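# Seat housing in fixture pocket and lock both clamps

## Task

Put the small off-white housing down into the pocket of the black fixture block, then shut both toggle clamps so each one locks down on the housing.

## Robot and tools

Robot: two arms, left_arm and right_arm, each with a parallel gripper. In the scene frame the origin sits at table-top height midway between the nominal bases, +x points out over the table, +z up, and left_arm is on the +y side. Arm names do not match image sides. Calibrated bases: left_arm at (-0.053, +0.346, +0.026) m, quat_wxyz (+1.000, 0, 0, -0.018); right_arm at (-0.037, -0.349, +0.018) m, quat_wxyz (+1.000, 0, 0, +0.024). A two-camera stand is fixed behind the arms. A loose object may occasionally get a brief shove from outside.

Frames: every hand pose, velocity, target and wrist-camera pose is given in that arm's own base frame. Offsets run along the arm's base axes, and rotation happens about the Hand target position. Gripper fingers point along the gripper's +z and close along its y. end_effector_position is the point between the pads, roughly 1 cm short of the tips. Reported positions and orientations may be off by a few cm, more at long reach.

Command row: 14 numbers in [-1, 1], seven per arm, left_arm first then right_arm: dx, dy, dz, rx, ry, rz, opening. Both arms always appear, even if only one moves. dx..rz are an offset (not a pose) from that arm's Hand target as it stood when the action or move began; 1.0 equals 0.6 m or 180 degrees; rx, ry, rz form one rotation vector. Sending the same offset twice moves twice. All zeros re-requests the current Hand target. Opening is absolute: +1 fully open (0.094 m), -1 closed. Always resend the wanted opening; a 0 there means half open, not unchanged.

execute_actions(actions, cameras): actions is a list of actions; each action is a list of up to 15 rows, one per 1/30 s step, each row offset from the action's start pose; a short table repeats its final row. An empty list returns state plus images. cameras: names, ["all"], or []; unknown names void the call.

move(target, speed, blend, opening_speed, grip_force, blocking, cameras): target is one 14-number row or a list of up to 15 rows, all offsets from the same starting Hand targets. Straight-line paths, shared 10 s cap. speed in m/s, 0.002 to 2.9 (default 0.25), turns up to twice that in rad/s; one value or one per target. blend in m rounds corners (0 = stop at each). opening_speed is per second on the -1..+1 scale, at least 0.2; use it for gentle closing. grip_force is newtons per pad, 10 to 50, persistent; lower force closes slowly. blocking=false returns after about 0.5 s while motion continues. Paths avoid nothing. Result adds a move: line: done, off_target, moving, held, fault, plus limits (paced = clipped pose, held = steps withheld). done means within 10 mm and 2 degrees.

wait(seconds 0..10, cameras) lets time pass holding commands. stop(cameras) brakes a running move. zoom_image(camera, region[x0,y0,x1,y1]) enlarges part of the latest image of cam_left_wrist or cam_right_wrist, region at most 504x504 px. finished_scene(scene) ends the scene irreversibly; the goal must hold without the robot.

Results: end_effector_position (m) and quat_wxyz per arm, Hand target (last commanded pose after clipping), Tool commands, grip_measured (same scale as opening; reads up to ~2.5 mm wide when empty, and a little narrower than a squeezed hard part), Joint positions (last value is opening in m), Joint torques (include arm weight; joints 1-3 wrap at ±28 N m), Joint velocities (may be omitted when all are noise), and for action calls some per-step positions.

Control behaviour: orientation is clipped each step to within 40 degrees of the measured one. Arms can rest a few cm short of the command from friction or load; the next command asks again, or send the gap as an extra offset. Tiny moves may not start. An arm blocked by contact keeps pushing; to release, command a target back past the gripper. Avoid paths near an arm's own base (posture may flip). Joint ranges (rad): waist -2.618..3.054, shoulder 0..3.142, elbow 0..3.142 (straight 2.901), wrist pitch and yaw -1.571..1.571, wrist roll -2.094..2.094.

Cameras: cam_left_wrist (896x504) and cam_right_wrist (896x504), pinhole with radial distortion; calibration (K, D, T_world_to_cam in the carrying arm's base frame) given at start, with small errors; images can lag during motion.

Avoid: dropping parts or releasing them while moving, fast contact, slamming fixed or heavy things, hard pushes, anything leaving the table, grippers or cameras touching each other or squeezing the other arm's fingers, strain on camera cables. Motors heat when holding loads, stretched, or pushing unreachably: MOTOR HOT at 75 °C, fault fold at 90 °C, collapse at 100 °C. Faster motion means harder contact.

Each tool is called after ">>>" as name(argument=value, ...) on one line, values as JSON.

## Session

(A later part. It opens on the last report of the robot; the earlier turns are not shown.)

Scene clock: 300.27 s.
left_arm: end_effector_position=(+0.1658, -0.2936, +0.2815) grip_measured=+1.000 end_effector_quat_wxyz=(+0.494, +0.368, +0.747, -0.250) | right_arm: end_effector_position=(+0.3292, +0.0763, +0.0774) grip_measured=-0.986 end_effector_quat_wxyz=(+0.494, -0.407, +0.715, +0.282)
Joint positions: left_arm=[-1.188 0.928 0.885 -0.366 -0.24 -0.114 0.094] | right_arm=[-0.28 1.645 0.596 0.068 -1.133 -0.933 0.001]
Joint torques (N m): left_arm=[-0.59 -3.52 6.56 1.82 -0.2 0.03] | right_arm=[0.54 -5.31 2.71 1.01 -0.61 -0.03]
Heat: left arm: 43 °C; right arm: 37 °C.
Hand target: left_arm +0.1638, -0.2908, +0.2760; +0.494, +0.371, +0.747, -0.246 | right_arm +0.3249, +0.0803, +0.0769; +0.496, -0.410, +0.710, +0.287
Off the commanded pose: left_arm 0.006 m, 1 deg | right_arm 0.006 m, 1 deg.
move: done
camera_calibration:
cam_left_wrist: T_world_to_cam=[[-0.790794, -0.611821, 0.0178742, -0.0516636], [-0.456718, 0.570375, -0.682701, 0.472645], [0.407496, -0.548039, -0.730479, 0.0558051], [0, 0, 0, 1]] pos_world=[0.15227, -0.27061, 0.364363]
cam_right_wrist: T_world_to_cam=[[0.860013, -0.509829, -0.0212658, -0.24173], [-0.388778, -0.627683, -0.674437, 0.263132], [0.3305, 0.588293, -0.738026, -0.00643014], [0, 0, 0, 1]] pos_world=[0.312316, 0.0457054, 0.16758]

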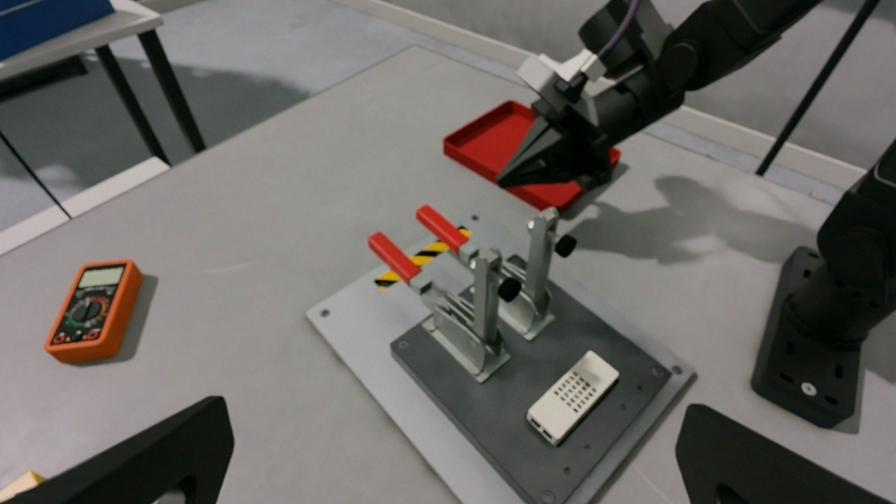

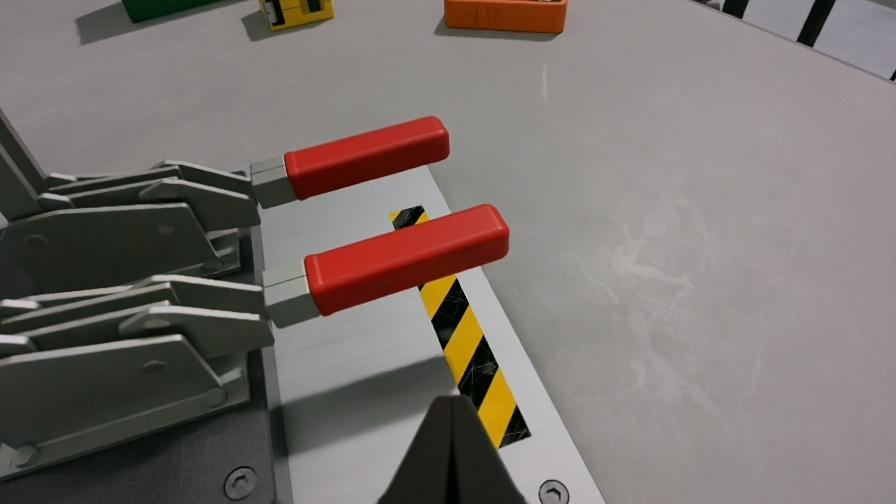

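>>> move(target=[0,0,0,0,0,0,1, -0.002,0,-0.085,0,0,0,-1], speed=0.1, cameras=["all"])

>>> zoom_image(camera="cam_left_wrist", region=[360, 100, 640, 300])

Scene clock: 303.60 s.
left_arm: end_effector_position=(+0.1658, -0.2936, +0.2815) grip_measured=+1.000 end_effector_quat_wxyz=(+0.494, +0.368, +0.747, -0.250) | right_arm: end_effector_position=(+0.3306, +0.0756, +0.0307) grip_measured=-0.986 end_effector_quat_wxyz=(+0.499, -0.411, +0.711, +0.274)
Joint positions: left_arm=[-1.188 0.928 0.885 -0.366 -0.24 -0.114 0.094] | right_arm=[-0.28 1.844 0.535 0.347 -1.129 -0.936 0.001]
Joint torques (N m): left_arm=[-0.59 -3.41 6.56 1.83 -0.18 0.02] | right_arm=[0.43 -4.34 1.62 1.07 -0.64 0.01]
Heat: left arm: 43 °C; right arm: 36 °C.
Hand target: left_arm +0.1638, -0.2908, +0.2760; +0.494, +0.371, +0.747, -0.246 | right_arm +0.3237, +0.0803, +0.0259; +0.496, -0.410, +0.710, +0.287
Off the commanded pose: left_arm 0.006 m, 1 deg | right_arm 0.010 m, 2 deg.
move: done
camera_calibration:
cam_left_wrist: T_world_to_cam=[[-0.790794, -0.611821, 0.0178742, -0.0516636], [-0.456718, 0.570375, -0.682701, 0.472645], [0.407496, -0.548039, -0.730479, 0.0558051], [0, 0, 0, 1]] pos_world=[0.15227, -0.27061, 0.364363]
cam_right_wrist: T_world_to_cam=[[0.859795, -0.510639, 0.000768344, -0.244734], [-0.375796, -0.633768, -0.676104, 0.228005], [0.345732, 0.581022, -0.736806, -0.0454034], [0, 0, 0, 1]] pos_world=[0.311801, 0.0459119, 0.120889]

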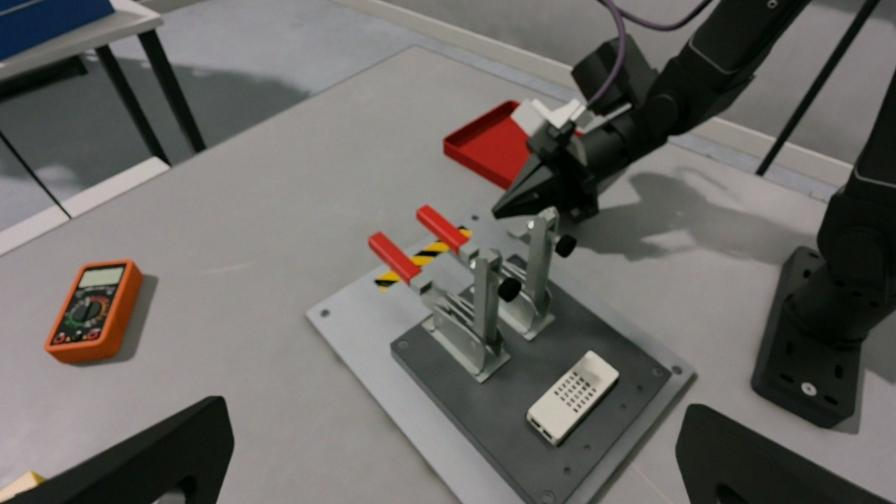

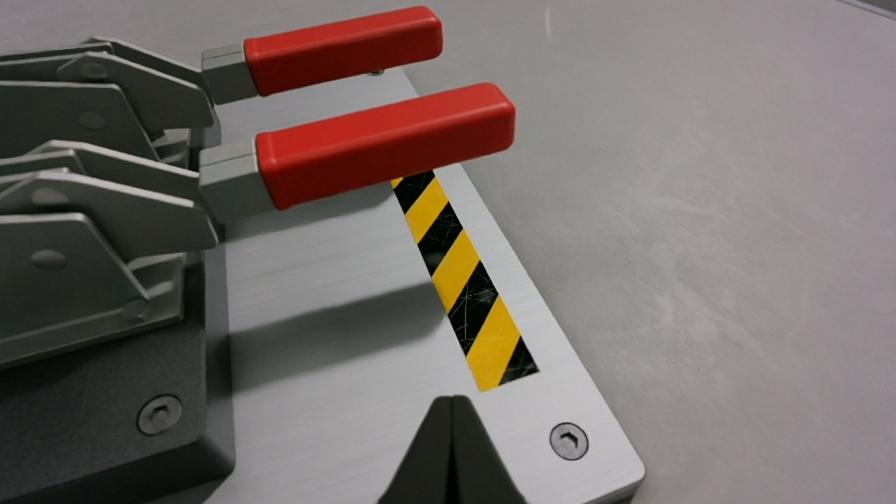

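Scaled by 1.800 from the camera's 896x504 image, which has a finer 1280x720 frame.

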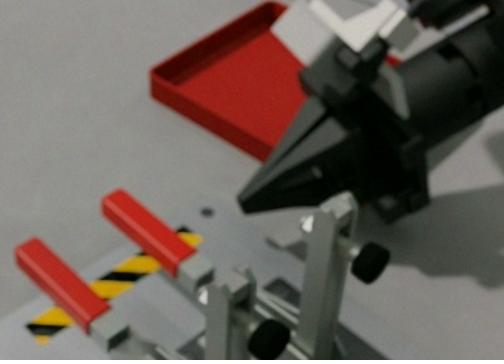

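>>> move(target=[[0,0,0,0,0,0,1, 0.0,0,-0.026,0,0,0,-1],[0,0,0,0,0,0,1, 0.067,0.132,-0.026,0,0,0.006,-1]], speed=0.08, cameras=["all"])

>>> zoom_image(camera="cam_left_wrist", region=[360, 100, 640, 300])

Scene clock: 307.80 s.
left_arm: end_effector_position=(+0.1658, -0.2936, +0.2815) grip_measured=+1.000 end_effector_quat_wxyz=(+0.494, +0.368, +0.747, -0.250) | right_arm: end_effector_position=(+0.3515, +0.1511, +0.0115) grip_measured=-0.986 end_effector_quat_wxyz=(+0.487, -0.415, +0.707, +0.301)
Joint positions: left_arm=[-1.188 0.928 0.885 -0.366 -0.24 -0.114 0.094] | right_arm=[0.002 2.024 0.542 0.818 -0.976 -0.553 0.001]
Joint torques (N m): left_arm=[-0.69 -3.49 6.53 1.85 -0.18 0.02] | right_arm=[2.96 -4.21 4.72 1.58 0.07 0.33]
Heat: left arm: 43 °C; right arm: 36 °C.
Hand target: left_arm +0.1638, -0.2908, +0.2760; +0.494, +0.371, +0.747, -0.246 | right_arm +0.3641, +0.1595, +0.0104; +0.494, -0.416, +0.706, +0.291
Off the commanded pose: left_arm 0.006 m, 1 deg | right_arm 0.015 m, 1 deg.
move: off_target (right_arm)
camera_calibration:
cam_left_wrist: T_world_to_cam=[[-0.790794, -0.611821, 0.0178742, -0.0516636], [-0.456718, 0.570375, -0.682701, 0.472645], [0.407496, -0.548039, -0.730479, 0.0558051], [0, 0, 0, 1]] pos_world=[0.15227, -0.27061, 0.364363]
cam_right_wrist: T_world_to_cam=[[0.879521, -0.474071, -0.0412248, -0.236149], [-0.372416, -0.631811, -0.679795, 0.269238], [0.296225, 0.613247, -0.732243, -0.0982308], [0, 0, 0, 1]] pos_world=[0.337065, 0.118396, 0.101363]

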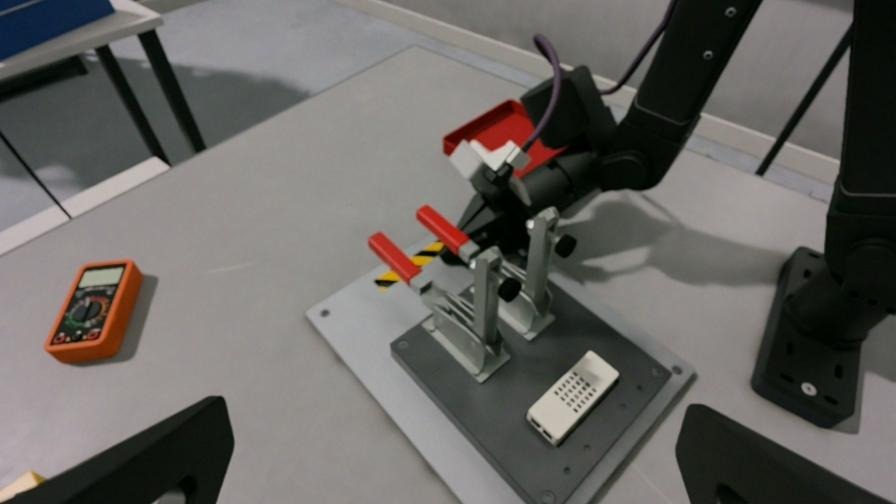

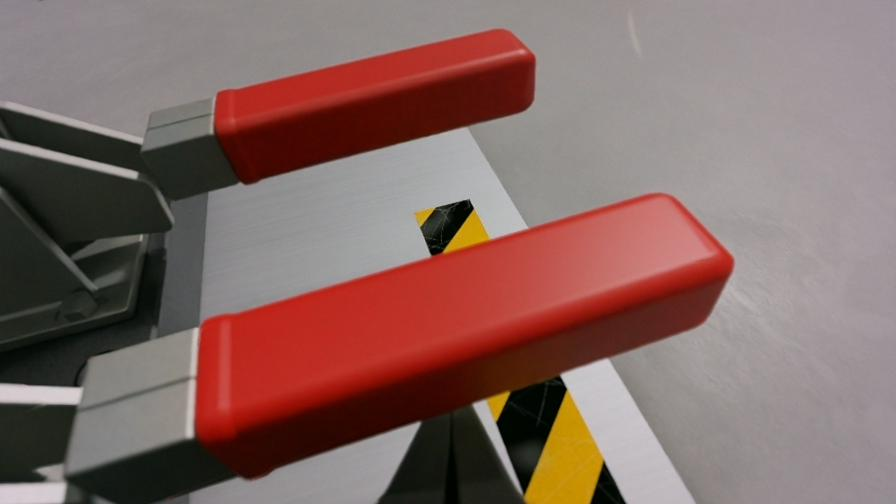

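Scaled by 1.800 from the camera's 896x504 image, which has a finer 1280x720 frame.

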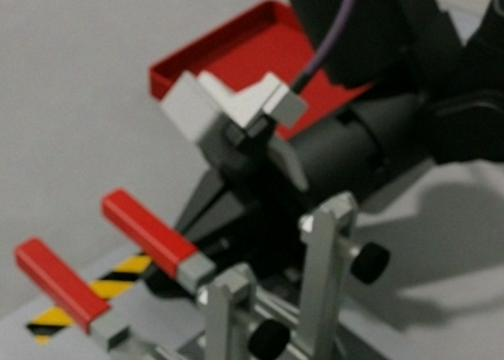

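>>> move(target=[[0,0,0,0,0,0,1, -0.0225,-0.007,0.0625,0,0,0,-1],[0,0,0,0,0,0,1, -0.05,-0.0005,0.11,0,0,0,-1]], speed=0.06, blend=[0.01,0], cameras=["all"])

Scene clock: 311.17 s.
left_arm: end_effector_position=(+0.1658, -0.2936, +0.2815) grip_measured=+1.000 end_effector_quat_wxyz=(+0.494, +0.368, +0.747, -0.250) | right_arm: end_effector_position=(+0.3402, +0.1563, +0.0729) grip_measured=-0.986 end_effector_quat_wxyz=(+0.494, -0.412, +0.710, +0.288)
Joint positions: left_arm=[-1.188 0.928 0.885 -0.366 -0.24 -0.114 0.094] | right_arm=[0.032 1.692 0.506 0.568 -0.928 -0.515 0.001]
Joint torques (N m): left_arm=[-0.73 -3.48 6.54 1.86 -0.2 0.05] | right_arm=[0.64 -7.31 2.67 1.2 -0.37 -0.03]
Heat: left arm: 43 °C; right arm: 35 °C.
Hand target: left_arm +0.1638, -0.2908, +0.2760; +0.494, +0.371, +0.747, -0.246 | right_arm +0.3340, +0.1591, +0.0763; +0.493, -0.416, +0.706, +0.291
Off the commanded pose: left_arm 0.006 m, 1 deg | right_arm 0.008 m, 1 deg.
move: done
camera_calibration:
cam_left_wrist: T_world_to_cam=[[-0.790794, -0.611821, 0.0178742, -0.0516636], [-0.456718, 0.570375, -0.682701, 0.472645], [0.407496, -0.548039, -0.730479, 0.0558051], [0, 0, 0, 1]] pos_world=[0.15227, -0.27061, 0.364363]
cam_right_wrist: T_world_to_cam=[[0.869415, -0.493599, -0.0218463, -0.216161], [-0.37533, -0.631051, -0.678898, 0.310864], [0.321317, 0.598444, -0.733908, -0.0592007], [0, 0, 0, 1]] pos_world=[0.323633, 0.124902, 0.162874]

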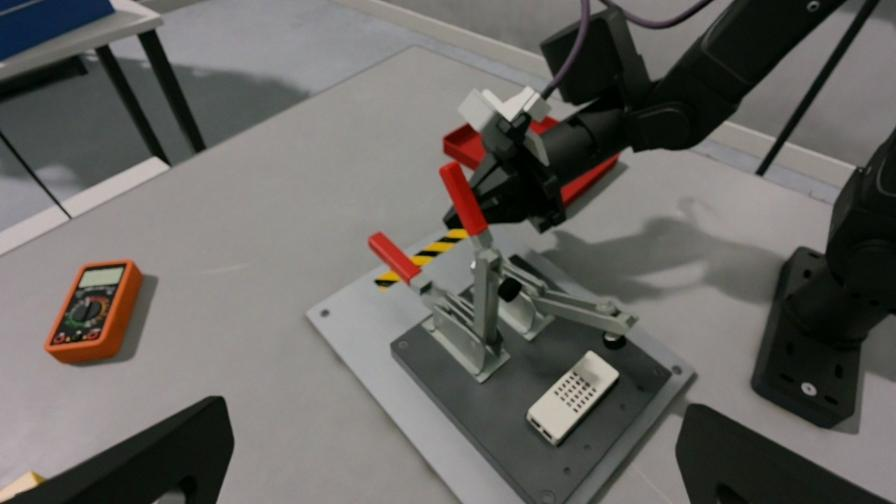

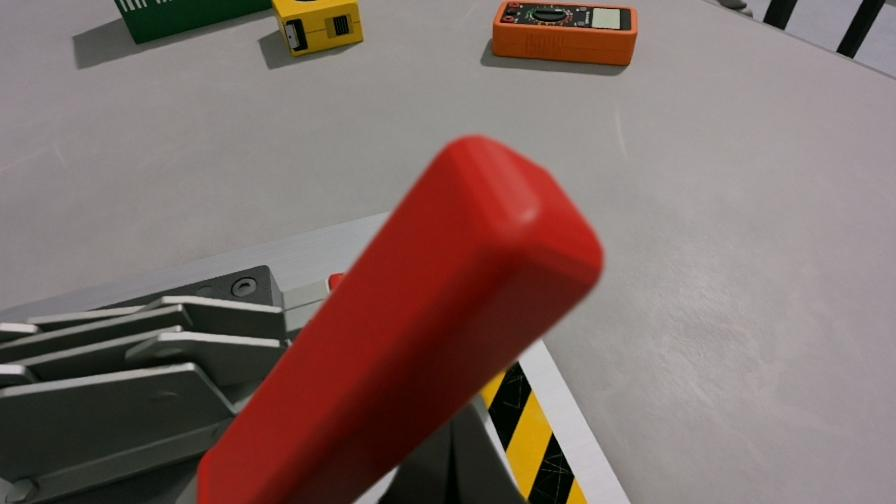

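>>> move(target=[[0,0,0,0,0,0,1, -0.05,0.012,0.025,0,0,0,-1],[0,0,0,0,0,0,1, -0.092,0.022,0.03,0,0,0,-1]], speed=0.05, blend=[0.01,0], cameras=["all"])

Scene clock: 313.63 s.
left_arm: end_effector_position=(+0.1658, -0.2936, +0.2815) grip_measured=+1.000 end_effector_quat_wxyz=(+0.494, +0.368, +0.747, -0.250) | right_arm: end_effector_position=(+0.2950, +0.1639, +0.0952) grip_measured=-0.986 end_effector_quat_wxyz=(+0.504, -0.404, +0.715, +0.268)
Joint positions: left_arm=[-1.188 0.928 0.885 -0.366 -0.24 -0.114 0.094] | right_arm=[0.099 1.391 0.333 0.516 -0.83 -0.444 0.001]
Joint torques (N m): left_arm=[-0.54 -3.43 6.64 1.78 -0.16 0.06] | right_arm=[1.51 -5.11 2.76 1.19 -0.7 -0.05]
Heat: left arm: 43 °C; right arm: 35 °C.
Hand target: left_arm +0.1638, -0.2908, +0.2760; +0.494, +0.371, +0.747, -0.246 | right_arm +0.2787, +0.1724, +0.0943; +0.493, -0.416, +0.706, +0.291
Off the commanded pose: left_arm 0.006 m, 1 deg | right_arm 0.018 m, 3 deg.
move: off_target (right_arm)
camera_calibration:
cam_left_wrist: T_world_to_cam=[[-0.790794, -0.611821, 0.0178742, -0.0516636], [-0.456718, 0.570375, -0.682701, 0.472645], [0.407496, -0.548039, -0.730479, 0.0558051], [0, 0, 0, 1]] pos_world=[0.15227, -0.27061, 0.364363]
cam_right_wrist: T_world_to_cam=[[0.848904, -0.528532, 0.00395073, -0.163184], [-0.386224, -0.625403, -0.678013, 0.316027], [0.360822, 0.574042, -0.73504, -0.0404419], [0, 0, 0, 1]] pos_world=[0.275178, 0.134612, 0.185189]

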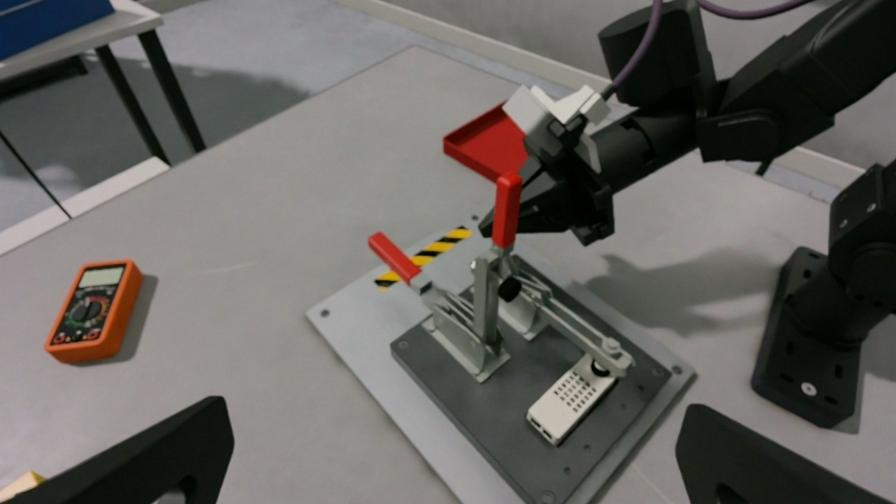

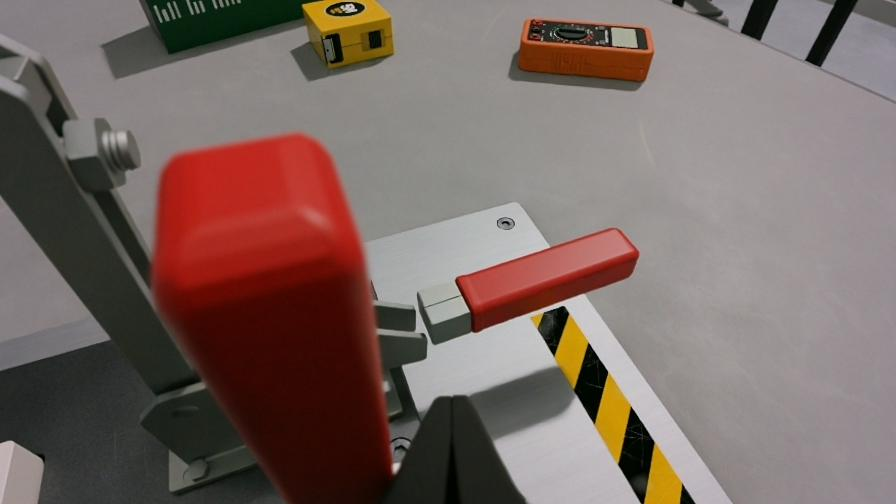

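>>> move(target=[0,0,0,0,0,0,1, -0.04,0.01,0.012,0,0,0,-1], speed=0.05, cameras=["all"])

>>> zoom_image(camera="cam_left_wrist", region=[440, 140, 720, 460])

Scene clock: 315.17 s.
left_arm: end_effector_position=(+0.1658, -0.2936, +0.2815) grip_measured=+1.000 end_effector_quat_wxyz=(+0.494, +0.368, +0.747, -0.250) | right_arm: end_effector_position=(+0.2767, +0.1676, +0.1069) grip_measured=-0.986 end_effector_quat_wxyz=(+0.515, -0.404, +0.712, +0.254)
Joint positions: left_arm=[-1.188 0.928 0.885 -0.366 -0.24 -0.114 0.094] | right_arm=[0.144 1.229 0.27 0.467 -0.766 -0.413 0.001]
Joint torques (N m): left_arm=[-0.59 -3.45 6.57 1.81 -0.19 0.05] | right_arm=[1.81 -3.93 3.02 1.13 -0.88 0.08]
Heat: left arm: 43 °C; right arm: 35 °C.
Hand target: left_arm +0.1638, -0.2908, +0.2760; +0.494, +0.371, +0.747, -0.246 | right_arm +0.2548, +0.1783, +0.1015; +0.494, -0.416, +0.706, +0.291
Off the commanded pose: left_arm 0.006 m, 1 deg | right_arm 0.025 m, 5 deg.
move: off_target (right_arm)
camera_calibration:
cam_left_wrist: T_world_to_cam=[[-0.790794, -0.611821, 0.0178742, -0.0516636], [-0.456718, 0.570375, -0.682701, 0.472645], [0.407496, -0.548039, -0.730479, 0.0558051], [0, 0, 0, 1]] pos_world=[0.15227, -0.27061, 0.364363]
cam_right_wrist: T_world_to_cam=[[0.837538, -0.545292, 0.0344439, -0.14312], [-0.378213, -0.624102, -0.683704, 0.317349], [0.394315, 0.559601, -0.728946, -0.0348524], [0, 0, 0, 1]] pos_world=[0.253637, 0.139519, 0.196497]

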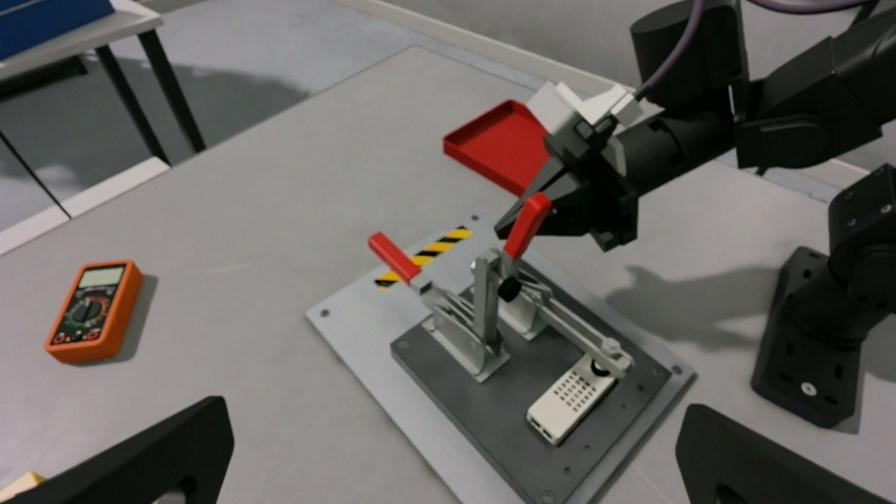

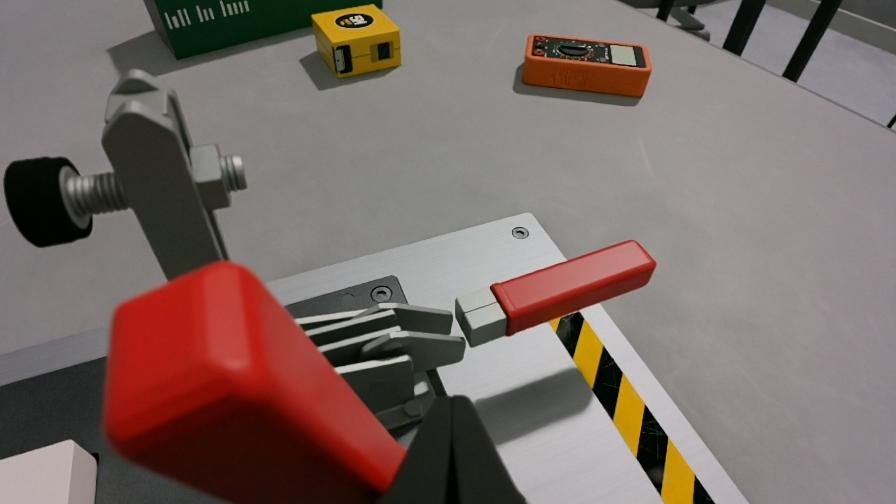

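Scaled by 1.575 from the camera's 896x504 image, which has a finer 1280x720 frame.

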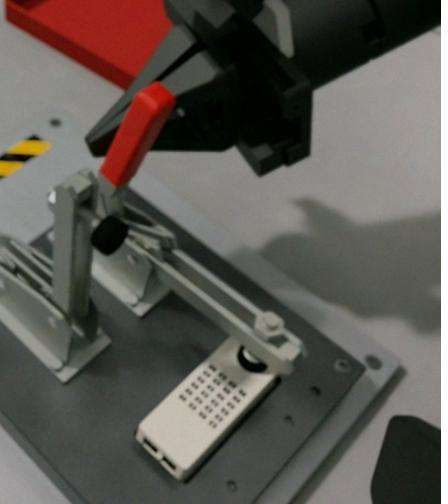

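>>> move(target=[[0,0,0,0,0,0,1, 0.16,-0.05,0.0,0,0,0,-1],[0,0,0,0,0,0,1, 0.15,-0.065,-0.15,0,0,0,-1],[0,0,0,0,0,0,1, 0.197,0.056,-0.152,0,0,0,-1]], speed=0.1, cameras=["all"])

>>> zoom_image(camera="cam_left_wrist", region=[340, 140, 660, 460])

Scene clock: 320.47 s.
left_arm: end_effector_position=(+0.1658, -0.2936, +0.2815) grip_measured=+1.000 end_effector_quat_wxyz=(+0.494, +0.368, +0.747, -0.250) | right_arm: end_effector_position=(+0.3522, +0.1514, +0.0113) grip_measured=-0.985 end_effector_quat_wxyz=(+0.483, -0.392, +0.724, +0.299)
Joint positions: left_arm=[-1.188 0.928 0.885 -0.366 -0.24 -0.114 0.094] | right_arm=[0.016 2.014 0.521 0.853 -0.933 -0.482 0.001]
Joint torques (N m): left_arm=[-0.65 -3.51 6.57 1.82 -0.19 0.04] | right_arm=[16.01 -3.12 7.17 2.09 0.9 0.94]
Heat: left arm: 43 °C; right arm: 35 °C.
Hand target: left_arm +0.1638, -0.2908, +0.2760; +0.494, +0.371, +0.747, -0.246 | right_arm +0.3729, +0.2120, +0.0103; +0.493, -0.416, +0.706, +0.292
Off the commanded pose: left_arm 0.006 m, 1 deg | right_arm 0.064 m, 4 deg.
move: off_target (right_arm)
camera_calibration:
cam_left_wrist: T_world_to_cam=[[-0.790794, -0.611821, 0.0178742, -0.0516636], [-0.456718, 0.570375, -0.682701, 0.472645], [0.407496, -0.548039, -0.730479, 0.0558051], [0, 0, 0, 1]] pos_world=[0.15227, -0.27061, 0.364363]
cam_right_wrist: T_world_to_cam=[[0.855289, -0.51294, -0.0733004, -0.221781], [-0.423166, -0.609839, -0.670095, 0.283982], [0.299017, 0.604143, -0.738648, -0.0982655], [0, 0, 0, 1]] pos_world=[0.339242, 0.11879, 0.101455]

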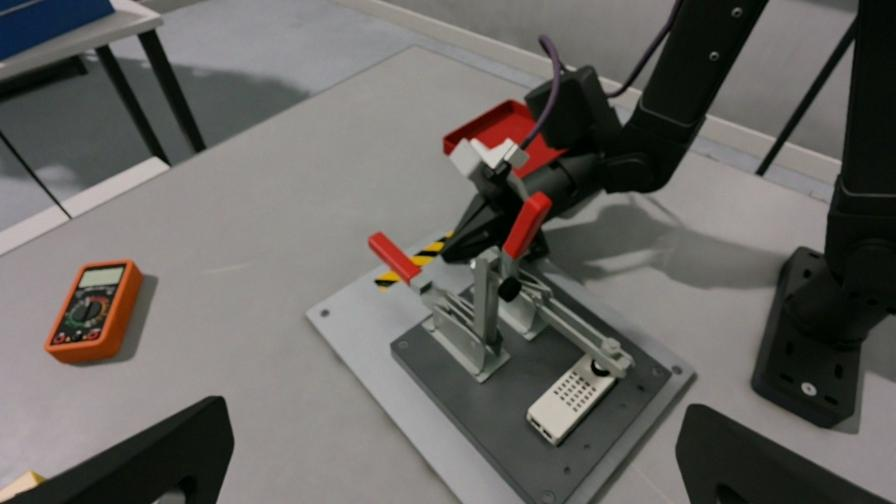

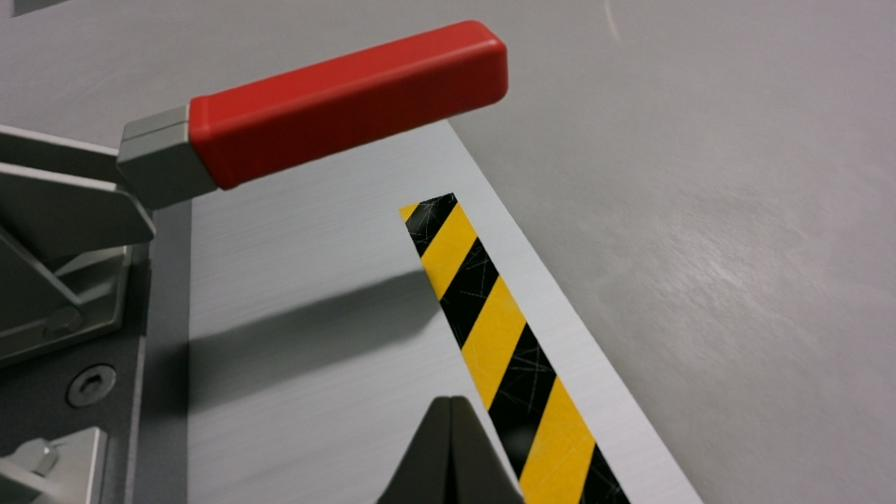

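Scaled by 1.575 from the camera's 896x504 image, which has a finer 1280x720 frame.

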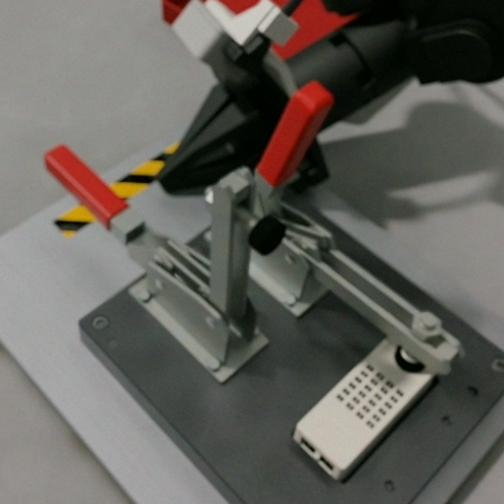

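>>> move(target=[[0,0,0,0,0,0,1, -0.04,-0.13,0.01,0,0,0,-1],[0,0,0,0,0,0,1, -0.06,-0.22,0.2,0,0,0,-1],[0,0,0,0,0,0,1, -0.15,-0.42,0.25,0,0,0,-1]], speed=0.15, blend=[0.01,0.02,0], cameras=["all"])

>>> zoom_image(camera="cam_left_wrist", region=[340, 140, 660, 460])

Scene clock: 325.57 s.
left_arm: end_effector_position=(+0.1658, -0.2936, +0.2815) grip_measured=+1.000 end_effector_quat_wxyz=(+0.494, +0.368, +0.747, -0.250) | right_arm: end_effector_position=(+0.2765, -0.0376, +0.1551) grip_measured=-0.986 end_effector_quat_wxyz=(+0.477, -0.403, +0.729, +0.282)
Joint positions: left_arm=[-1.188 0.928 0.885 -0.366 -0.24 -0.114 0.094] | right_arm=[-0.759 1.733 1.117 -1.448 -1.116 -2.082 0.001]
Joint torques (N m): left_arm=[-0.53 -3.48 6.63 1.81 -0.17 0.07] | right_arm=[0.57 -4.44 6.09 -0.53 -0.71 -0.17]
Heat: left arm: 43 °C; right arm: 35 °C.
Hand target: left_arm +0.1638, -0.2908, +0.2760; +0.494, +0.371, +0.747, -0.246 | right_arm +0.2829, -0.0400, +0.1604; +0.493, -0.416, +0.706, +0.292
Off the commanded pose: left_arm 0.006 m, 1 deg | right_arm 0.009 m, 4 deg.
joint sent to its limit (right arm) — joint 6 (wrist roll), lower limit. The joint targets are off in orientation, not in position.
move: off_target (right_arm)
camera_calibration:
cam_left_wrist: T_world_to_cam=[[-0.790794, -0.611821, 0.0178742, -0.0516636], [-0.456718, 0.570375, -0.682701, 0.472645], [0.407496, -0.548039, -0.730479, 0.0558051], [0, 0, 0, 1]] pos_world=[0.15227, -0.27061, 0.364363]
cam_right_wrist: T_world_to_cam=[[0.855137, -0.516379, -0.0457591, -0.247798], [-0.419471, -0.637377, -0.64637, 0.227312], [0.304607, 0.57193, -0.76165, 0.145485], [0, 0, 0, 1]] pos_world=[0.262936, -0.0662818, 0.246398]

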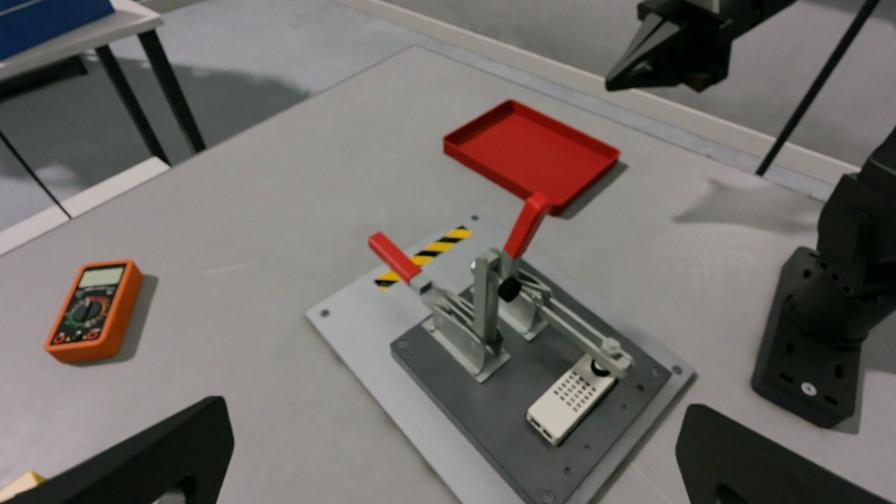

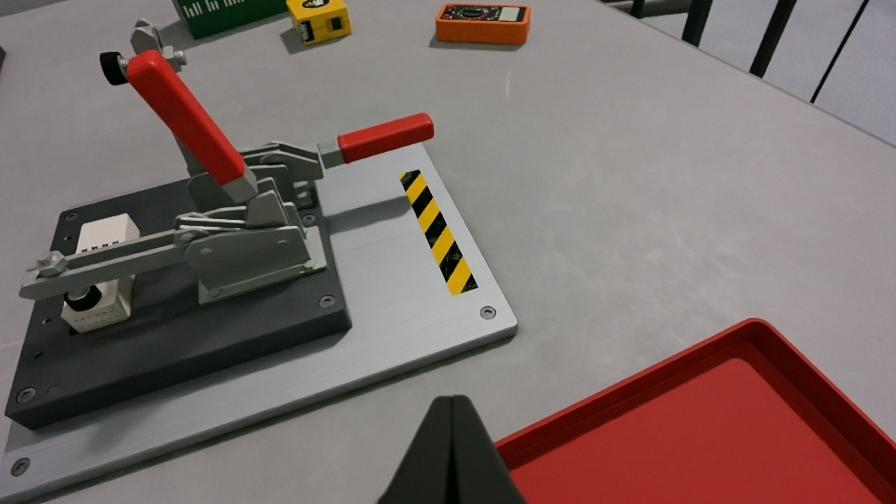

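Scaled by 1.575 from the camera's 896x504 image, which has a finer 1280x720 frame.

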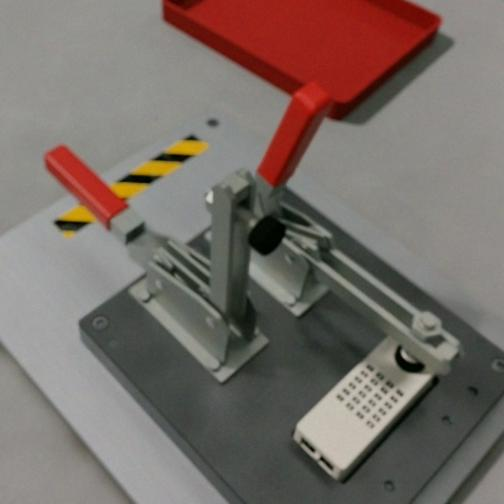

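>>> move(target=[[0.3, -0.05, -0.1, -0.0166, -0.0046, -0.2506, -1, 0,0,0,0,0,0,-1],[0.37, -0.12, -0.3, -0.0166, -0.0046, -0.2506, -1, 0,0,0,0,0,0,-1]], speed=0.15, blend=[0.02,0], cameras=["all"])

Scene clock: 333.43 s.
left_arm: end_effector_position=(+0.3842, -0.3580, +0.0980) grip_measured=-0.995 end_effector_quat_wxyz=(+0.377, +0.617, +0.541, -0.429) | right_arm: end_effector_position=(+0.2764, -0.0375, +0.1551) grip_measured=-0.986 end_effector_quat_wxyz=(+0.477, -0.403, +0.729, +0.282)
Joint positions: left_arm=[-0.441 2.216 1.504 -0.166 1.103 0.823 0] | right_arm=[-0.759 1.733 1.117 -1.448 -1.116 -2.082 0.001]
Joint torques (N m): left_arm=[-0.59 -12.98 9.28 1.19 0.42 -0.06] | right_arm=[0.58 -4.45 6.11 -0.59 -0.7 -0.17]
Heat: left arm: 43 °C; right arm: 36 °C.
Hand target: left_arm +0.3858, -0.3628, +0.0961; +0.376, +0.618, +0.538, -0.433 | right_arm +0.2829, -0.0400, +0.1604; +0.493, -0.416, +0.706, +0.292
Off the commanded pose: left_arm 0.005 m, 1 deg | right_arm 0.009 m, 4 deg.
joint sent to its limit (right arm) — joint 6 (wrist roll), lower limit. The joint targets are off in orientation, not in position.
move: off_target (right_arm)
camera_calibration:
cam_left_wrist: T_world_to_cam=[[-0.992844, 0.119232, 0.00666363, 0.425406], [0.0788259, 0.696256, -0.713452, 0.326193], [-0.089706, -0.707822, -0.700672, -0.0716304], [0, 0, 0, 1]] pos_world=[0.390224, -0.328537, 0.179699]
cam_right_wrist: T_world_to_cam=[[0.855284, -0.516098, -0.0461813, -0.247715], [-0.419544, -0.637444, -0.646257, 0.227298], [0.304094, 0.572108, -0.761721, 0.145649], [0, 0, 0, 1]] pos_world=[0.262937, -0.0662819, 0.246397]

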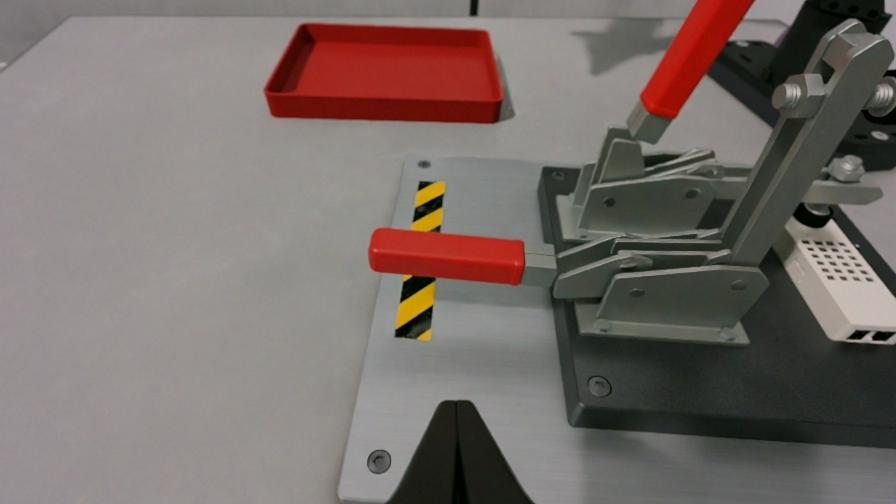

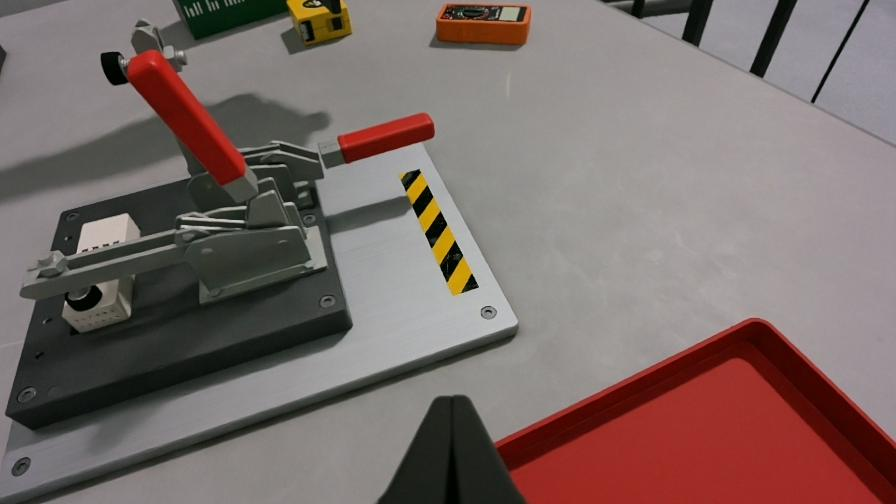

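>>> move(target=[[-0.007, 0, -0.154, 0,0,0, -1, 0,0,0,0,0,0,-1],[-0.007, -0.207, -0.154, 0,0,0, -1, 0,0,0,0,0,0,-1]], speed=0.1, cameras=["all"])

>>> zoom_image(camera="cam_right_wrist", region=[140, 0, 560, 340])

Scene clock: 340.00 s.
left_arm: end_effector_position=(+0.3836, -0.4806, +0.0105) grip_measured=-0.995 end_effector_quat_wxyz=(+0.382, +0.617, +0.539, -0.428) | right_arm: end_effector_position=(+0.2764, -0.0375, +0.1551) grip_measured=-0.986 end_effector_quat_wxyz=(+0.477, -0.403, +0.729, +0.282)
Joint positions: left_arm=[-0.66 2.597 1.756 0.222 0.941 0.532 0] | right_arm=[-0.759 1.733 1.117 -1.448 -1.116 -2.082 0.001]
Joint torques (N m): left_arm=[-0.8 -14.95 10.04 1.36 0.31 -0.03] | right_arm=[0.57 -4.44 6.09 -0.59 -0.7 -0.16]
Heat: left arm: 43 °C; right arm: 37 °C.
Hand target: left_arm +0.3817, -0.4870, +0.0034; +0.376, +0.618, +0.538, -0.433 | right_arm +0.2829, -0.0400, +0.1604; +0.493, -0.416, +0.706, +0.292
Off the commanded pose: left_arm 0.010 m, 1 deg | right_arm 0.009 m, 4 deg.
joint sent to its limit (right arm) — joint 6 (wrist roll), lower limit. The joint targets are off in orientation, not in position.
move: off_target (right_arm)
camera_calibration:
cam_left_wrist: T_world_to_cam=[[-0.993095, 0.117305, -0.00141466, 0.439292], [0.0827088, 0.691553, -0.717575, 0.345475], [-0.0831967, -0.712737, -0.69648, -0.22469], [0, 0, 0, 1]] pos_world=[0.388992, -0.450591, 0.0920335]
cam_right_wrist: T_world_to_cam=[[0.855284, -0.516098, -0.0461813, -0.247715], [-0.419544, -0.637444, -0.646257, 0.227298], [0.304094, 0.572108, -0.761721, 0.145649], [0, 0, 0, 1]] pos_world=[0.262937, -0.0662819, 0.246397]

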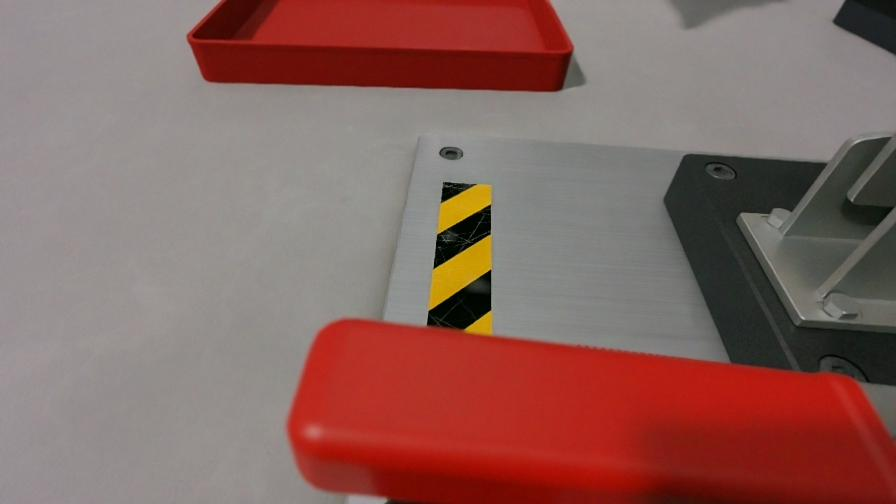

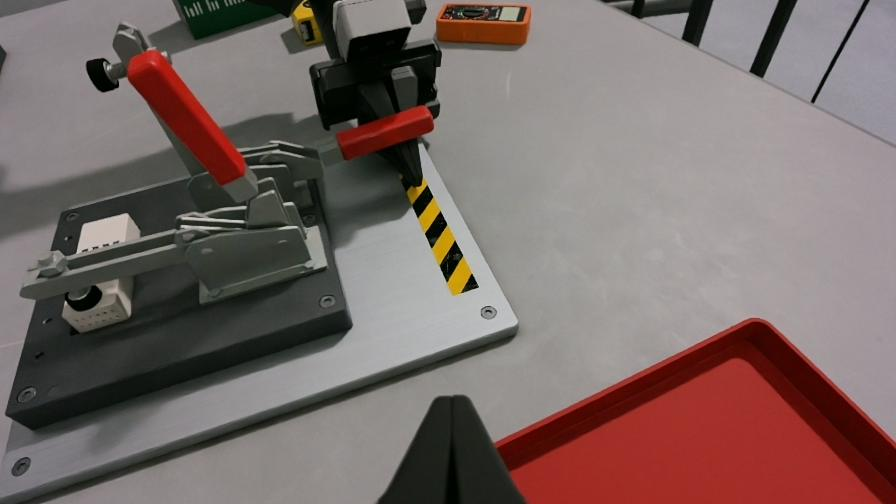

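Scaled by 1.200 from the camera's 896x504 image, which has a finer 1280x720 frame.

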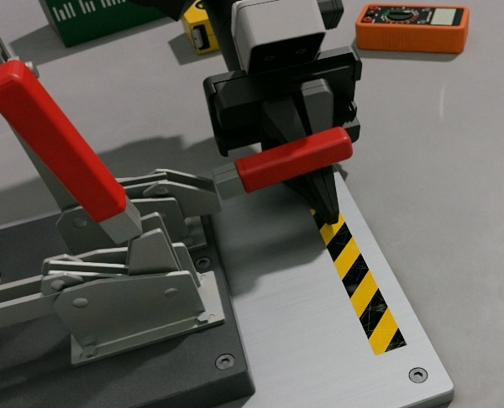

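>>> move(target=[[-0.015, 0.003, 0.072, 0,0,0, -1, 0,0,0,0,0,0,-1],[-0.055, 0.01, 0.122, 0,0,0, -1, 0,0,0,0,0,0,-1],[-0.1, 0.018, 0.143, 0,0,0, -1, 0,0,0,0,0,0,-1],[-0.14, 0.027, 0.15, 0,0,0, -1, 0,0,0,0,0,0,-1]], speed=0.06, blend=[0.01,0.01,0.01,0], cameras=["all"])

Scene clock: 343.97 s.
left_arm: end_effector_position=(+0.3102, -0.4688, +0.0821) grip_measured=-0.995 end_effector_quat_wxyz=(+0.377, +0.613, +0.550, -0.425) | right_arm: end_effector_position=(+0.2764, -0.0375, +0.1551) grip_measured=-0.986 end_effector_quat_wxyz=(+0.477, -0.403, +0.729, +0.282)
Joint positions: left_arm=[-0.743 2.223 1.376 0.273 0.857 0.449 0] | right_arm=[-0.759 1.733 1.117 -1.448 -1.116 -2.082 0.001]
Joint torques (N m): left_arm=[-1.18 -18.22 5.6 1.53 0.39 -0.01] | right_arm=[0.57 -4.44 6.11 -0.59 -0.7 -0.16]
Heat: left arm: 43 °C; right arm: 37 °C.
Hand target: left_arm +0.2975, -0.4708, +0.0936; +0.376, +0.618, +0.538, -0.433 | right_arm +0.2829, -0.0400, +0.1604; +0.493, -0.416, +0.706, +0.292
Off the commanded pose: left_arm 0.017 m, 2 deg | right_arm 0.009 m, 4 deg.
joint sent to its limit (right arm) — joint 6 (wrist roll), lower limit. The joint targets are off in orientation, not in position.
move: off_target (left_arm, right_arm)
camera_calibration:
cam_left_wrist: T_world_to_cam=[[-0.994668, 0.102277, 0.013251, 0.357425], [0.0630108, 0.704392, -0.707009, 0.406037], [-0.081645, -0.702404, -0.70708, -0.167291], [0, 0, 0, 1]] pos_world=[0.316276, -0.440071, 0.164047]
cam_right_wrist: T_world_to_cam=[[0.855284, -0.516098, -0.0461813, -0.247715], [-0.419544, -0.637444, -0.646257, 0.227298], [0.304094, 0.572108, -0.761721, 0.145649], [0, 0, 0, 1]] pos_world=[0.262937, -0.0662819, 0.246397]

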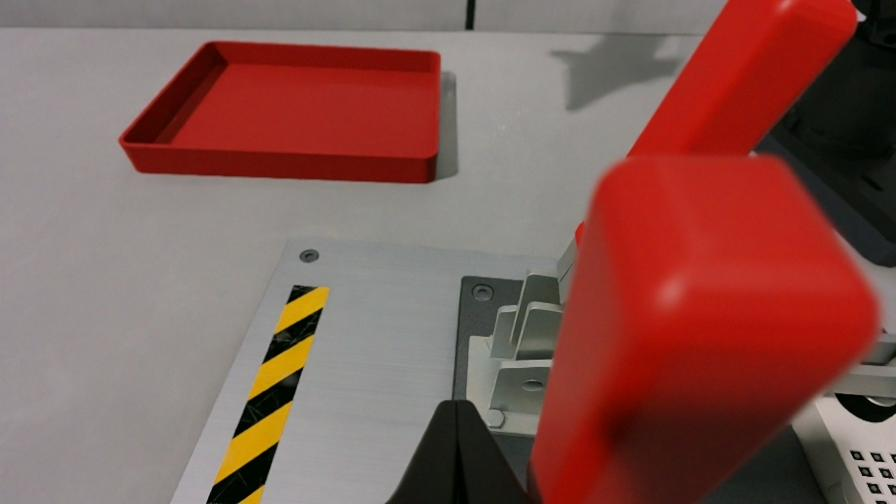

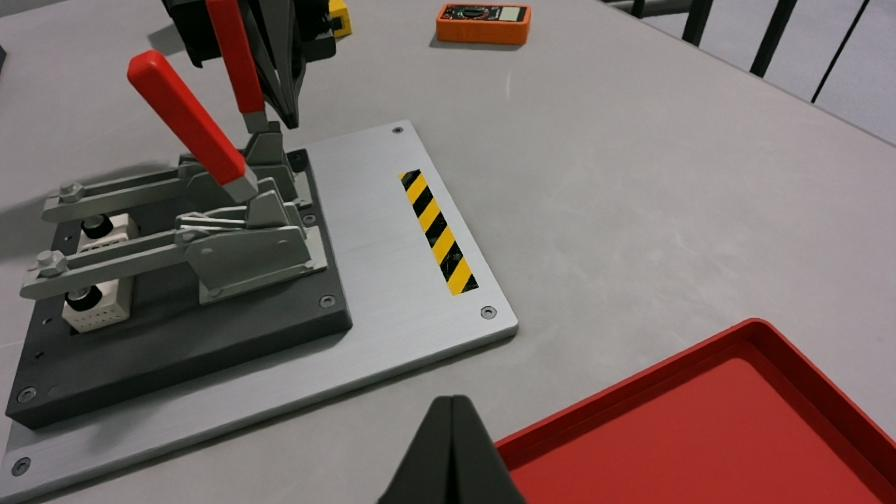

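Keep pushing to match the right clamp's over-center angle.

>>> move(target=[-0.065, 0.013, 0.01, 0,0,0, -1, 0,0,0,0,0,0,-1], speed=0.05, cameras=["all"])

Scene clock: 345.67 s.
left_arm: end_effector_position=(+0.2892, -0.4589, +0.0924) grip_measured=-0.995 end_effector_quat_wxyz=(+0.399, +0.606, +0.557, -0.403) | right_arm: end_effector_position=(+0.2764, -0.0375, +0.1551) grip_measured=-0.986 end_effector_quat_wxyz=(+0.477, -0.403, +0.729, +0.282)
Joint positions: left_arm=[-0.777 2.107 1.209 0.379 0.771 0.415 0] | right_arm=[-0.759 1.733 1.117 -1.448 -1.116 -2.082 0.001]
Joint torques (N m): left_arm=[-2.7 -16.55 5.16 1.47 0.79 -0.08] | right_arm=[0.58 -4.45 6.11 -0.59 -0.7 -0.16]
Heat: left arm: 43 °C; right arm: 37 °C.
Hand target: left_arm +0.2585, -0.4630, +0.0994; +0.376, +0.618, +0.538, -0.433 | right_arm +0.2829, -0.0400, +0.1604; +0.493, -0.416, +0.706, +0.292
Off the commanded pose: left_arm 0.032 m, 5 deg | right_arm 0.009 m, 4 deg.
joint sent to its limit (right arm) — joint 6 (wrist roll), lower limit. The joint targets are off in orientation, not in position.
move: off_target (left_arm, right_arm)
camera_calibration:
cam_left_wrist: T_world_to_cam=[[-0.998389, 0.0502065, -0.0264327, 0.316192], [0.0541771, 0.705117, -0.707019, 0.410602], [-0.0168588, -0.707312, -0.706701, -0.175752], [0, 0, 0, 1]] pos_world=[0.290475, -0.429709, 0.174457]
cam_right_wrist: T_world_to_cam=[[0.855284, -0.516098, -0.0461813, -0.247715], [-0.419544, -0.637444, -0.646257, 0.227298], [0.304094, 0.572108, -0.761721, 0.145649], [0, 0, 0, 1]] pos_world=[0.262937, -0.0662819, 0.246397]

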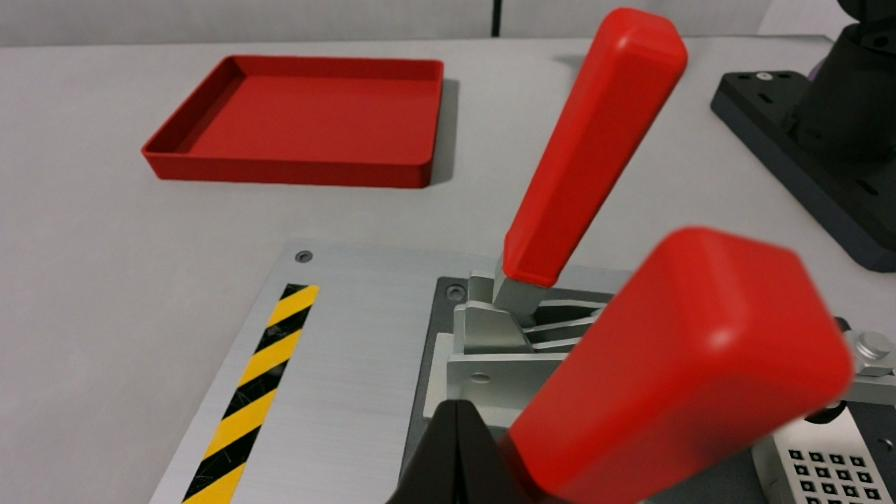

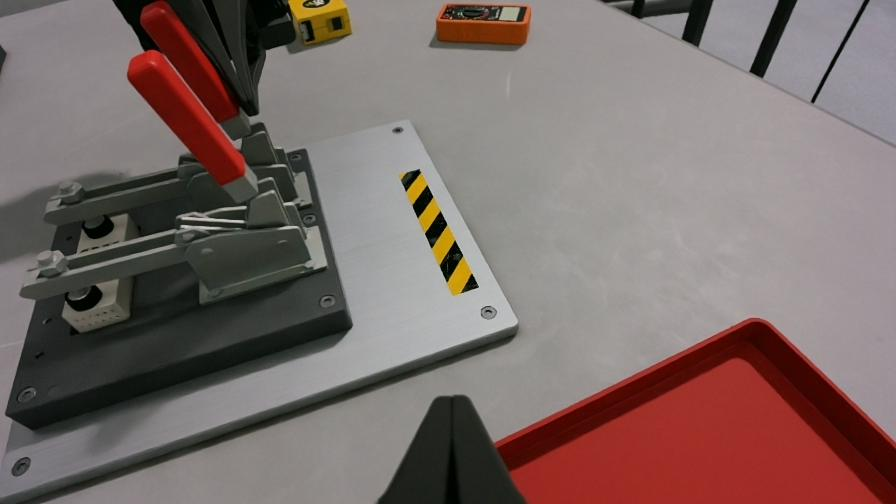

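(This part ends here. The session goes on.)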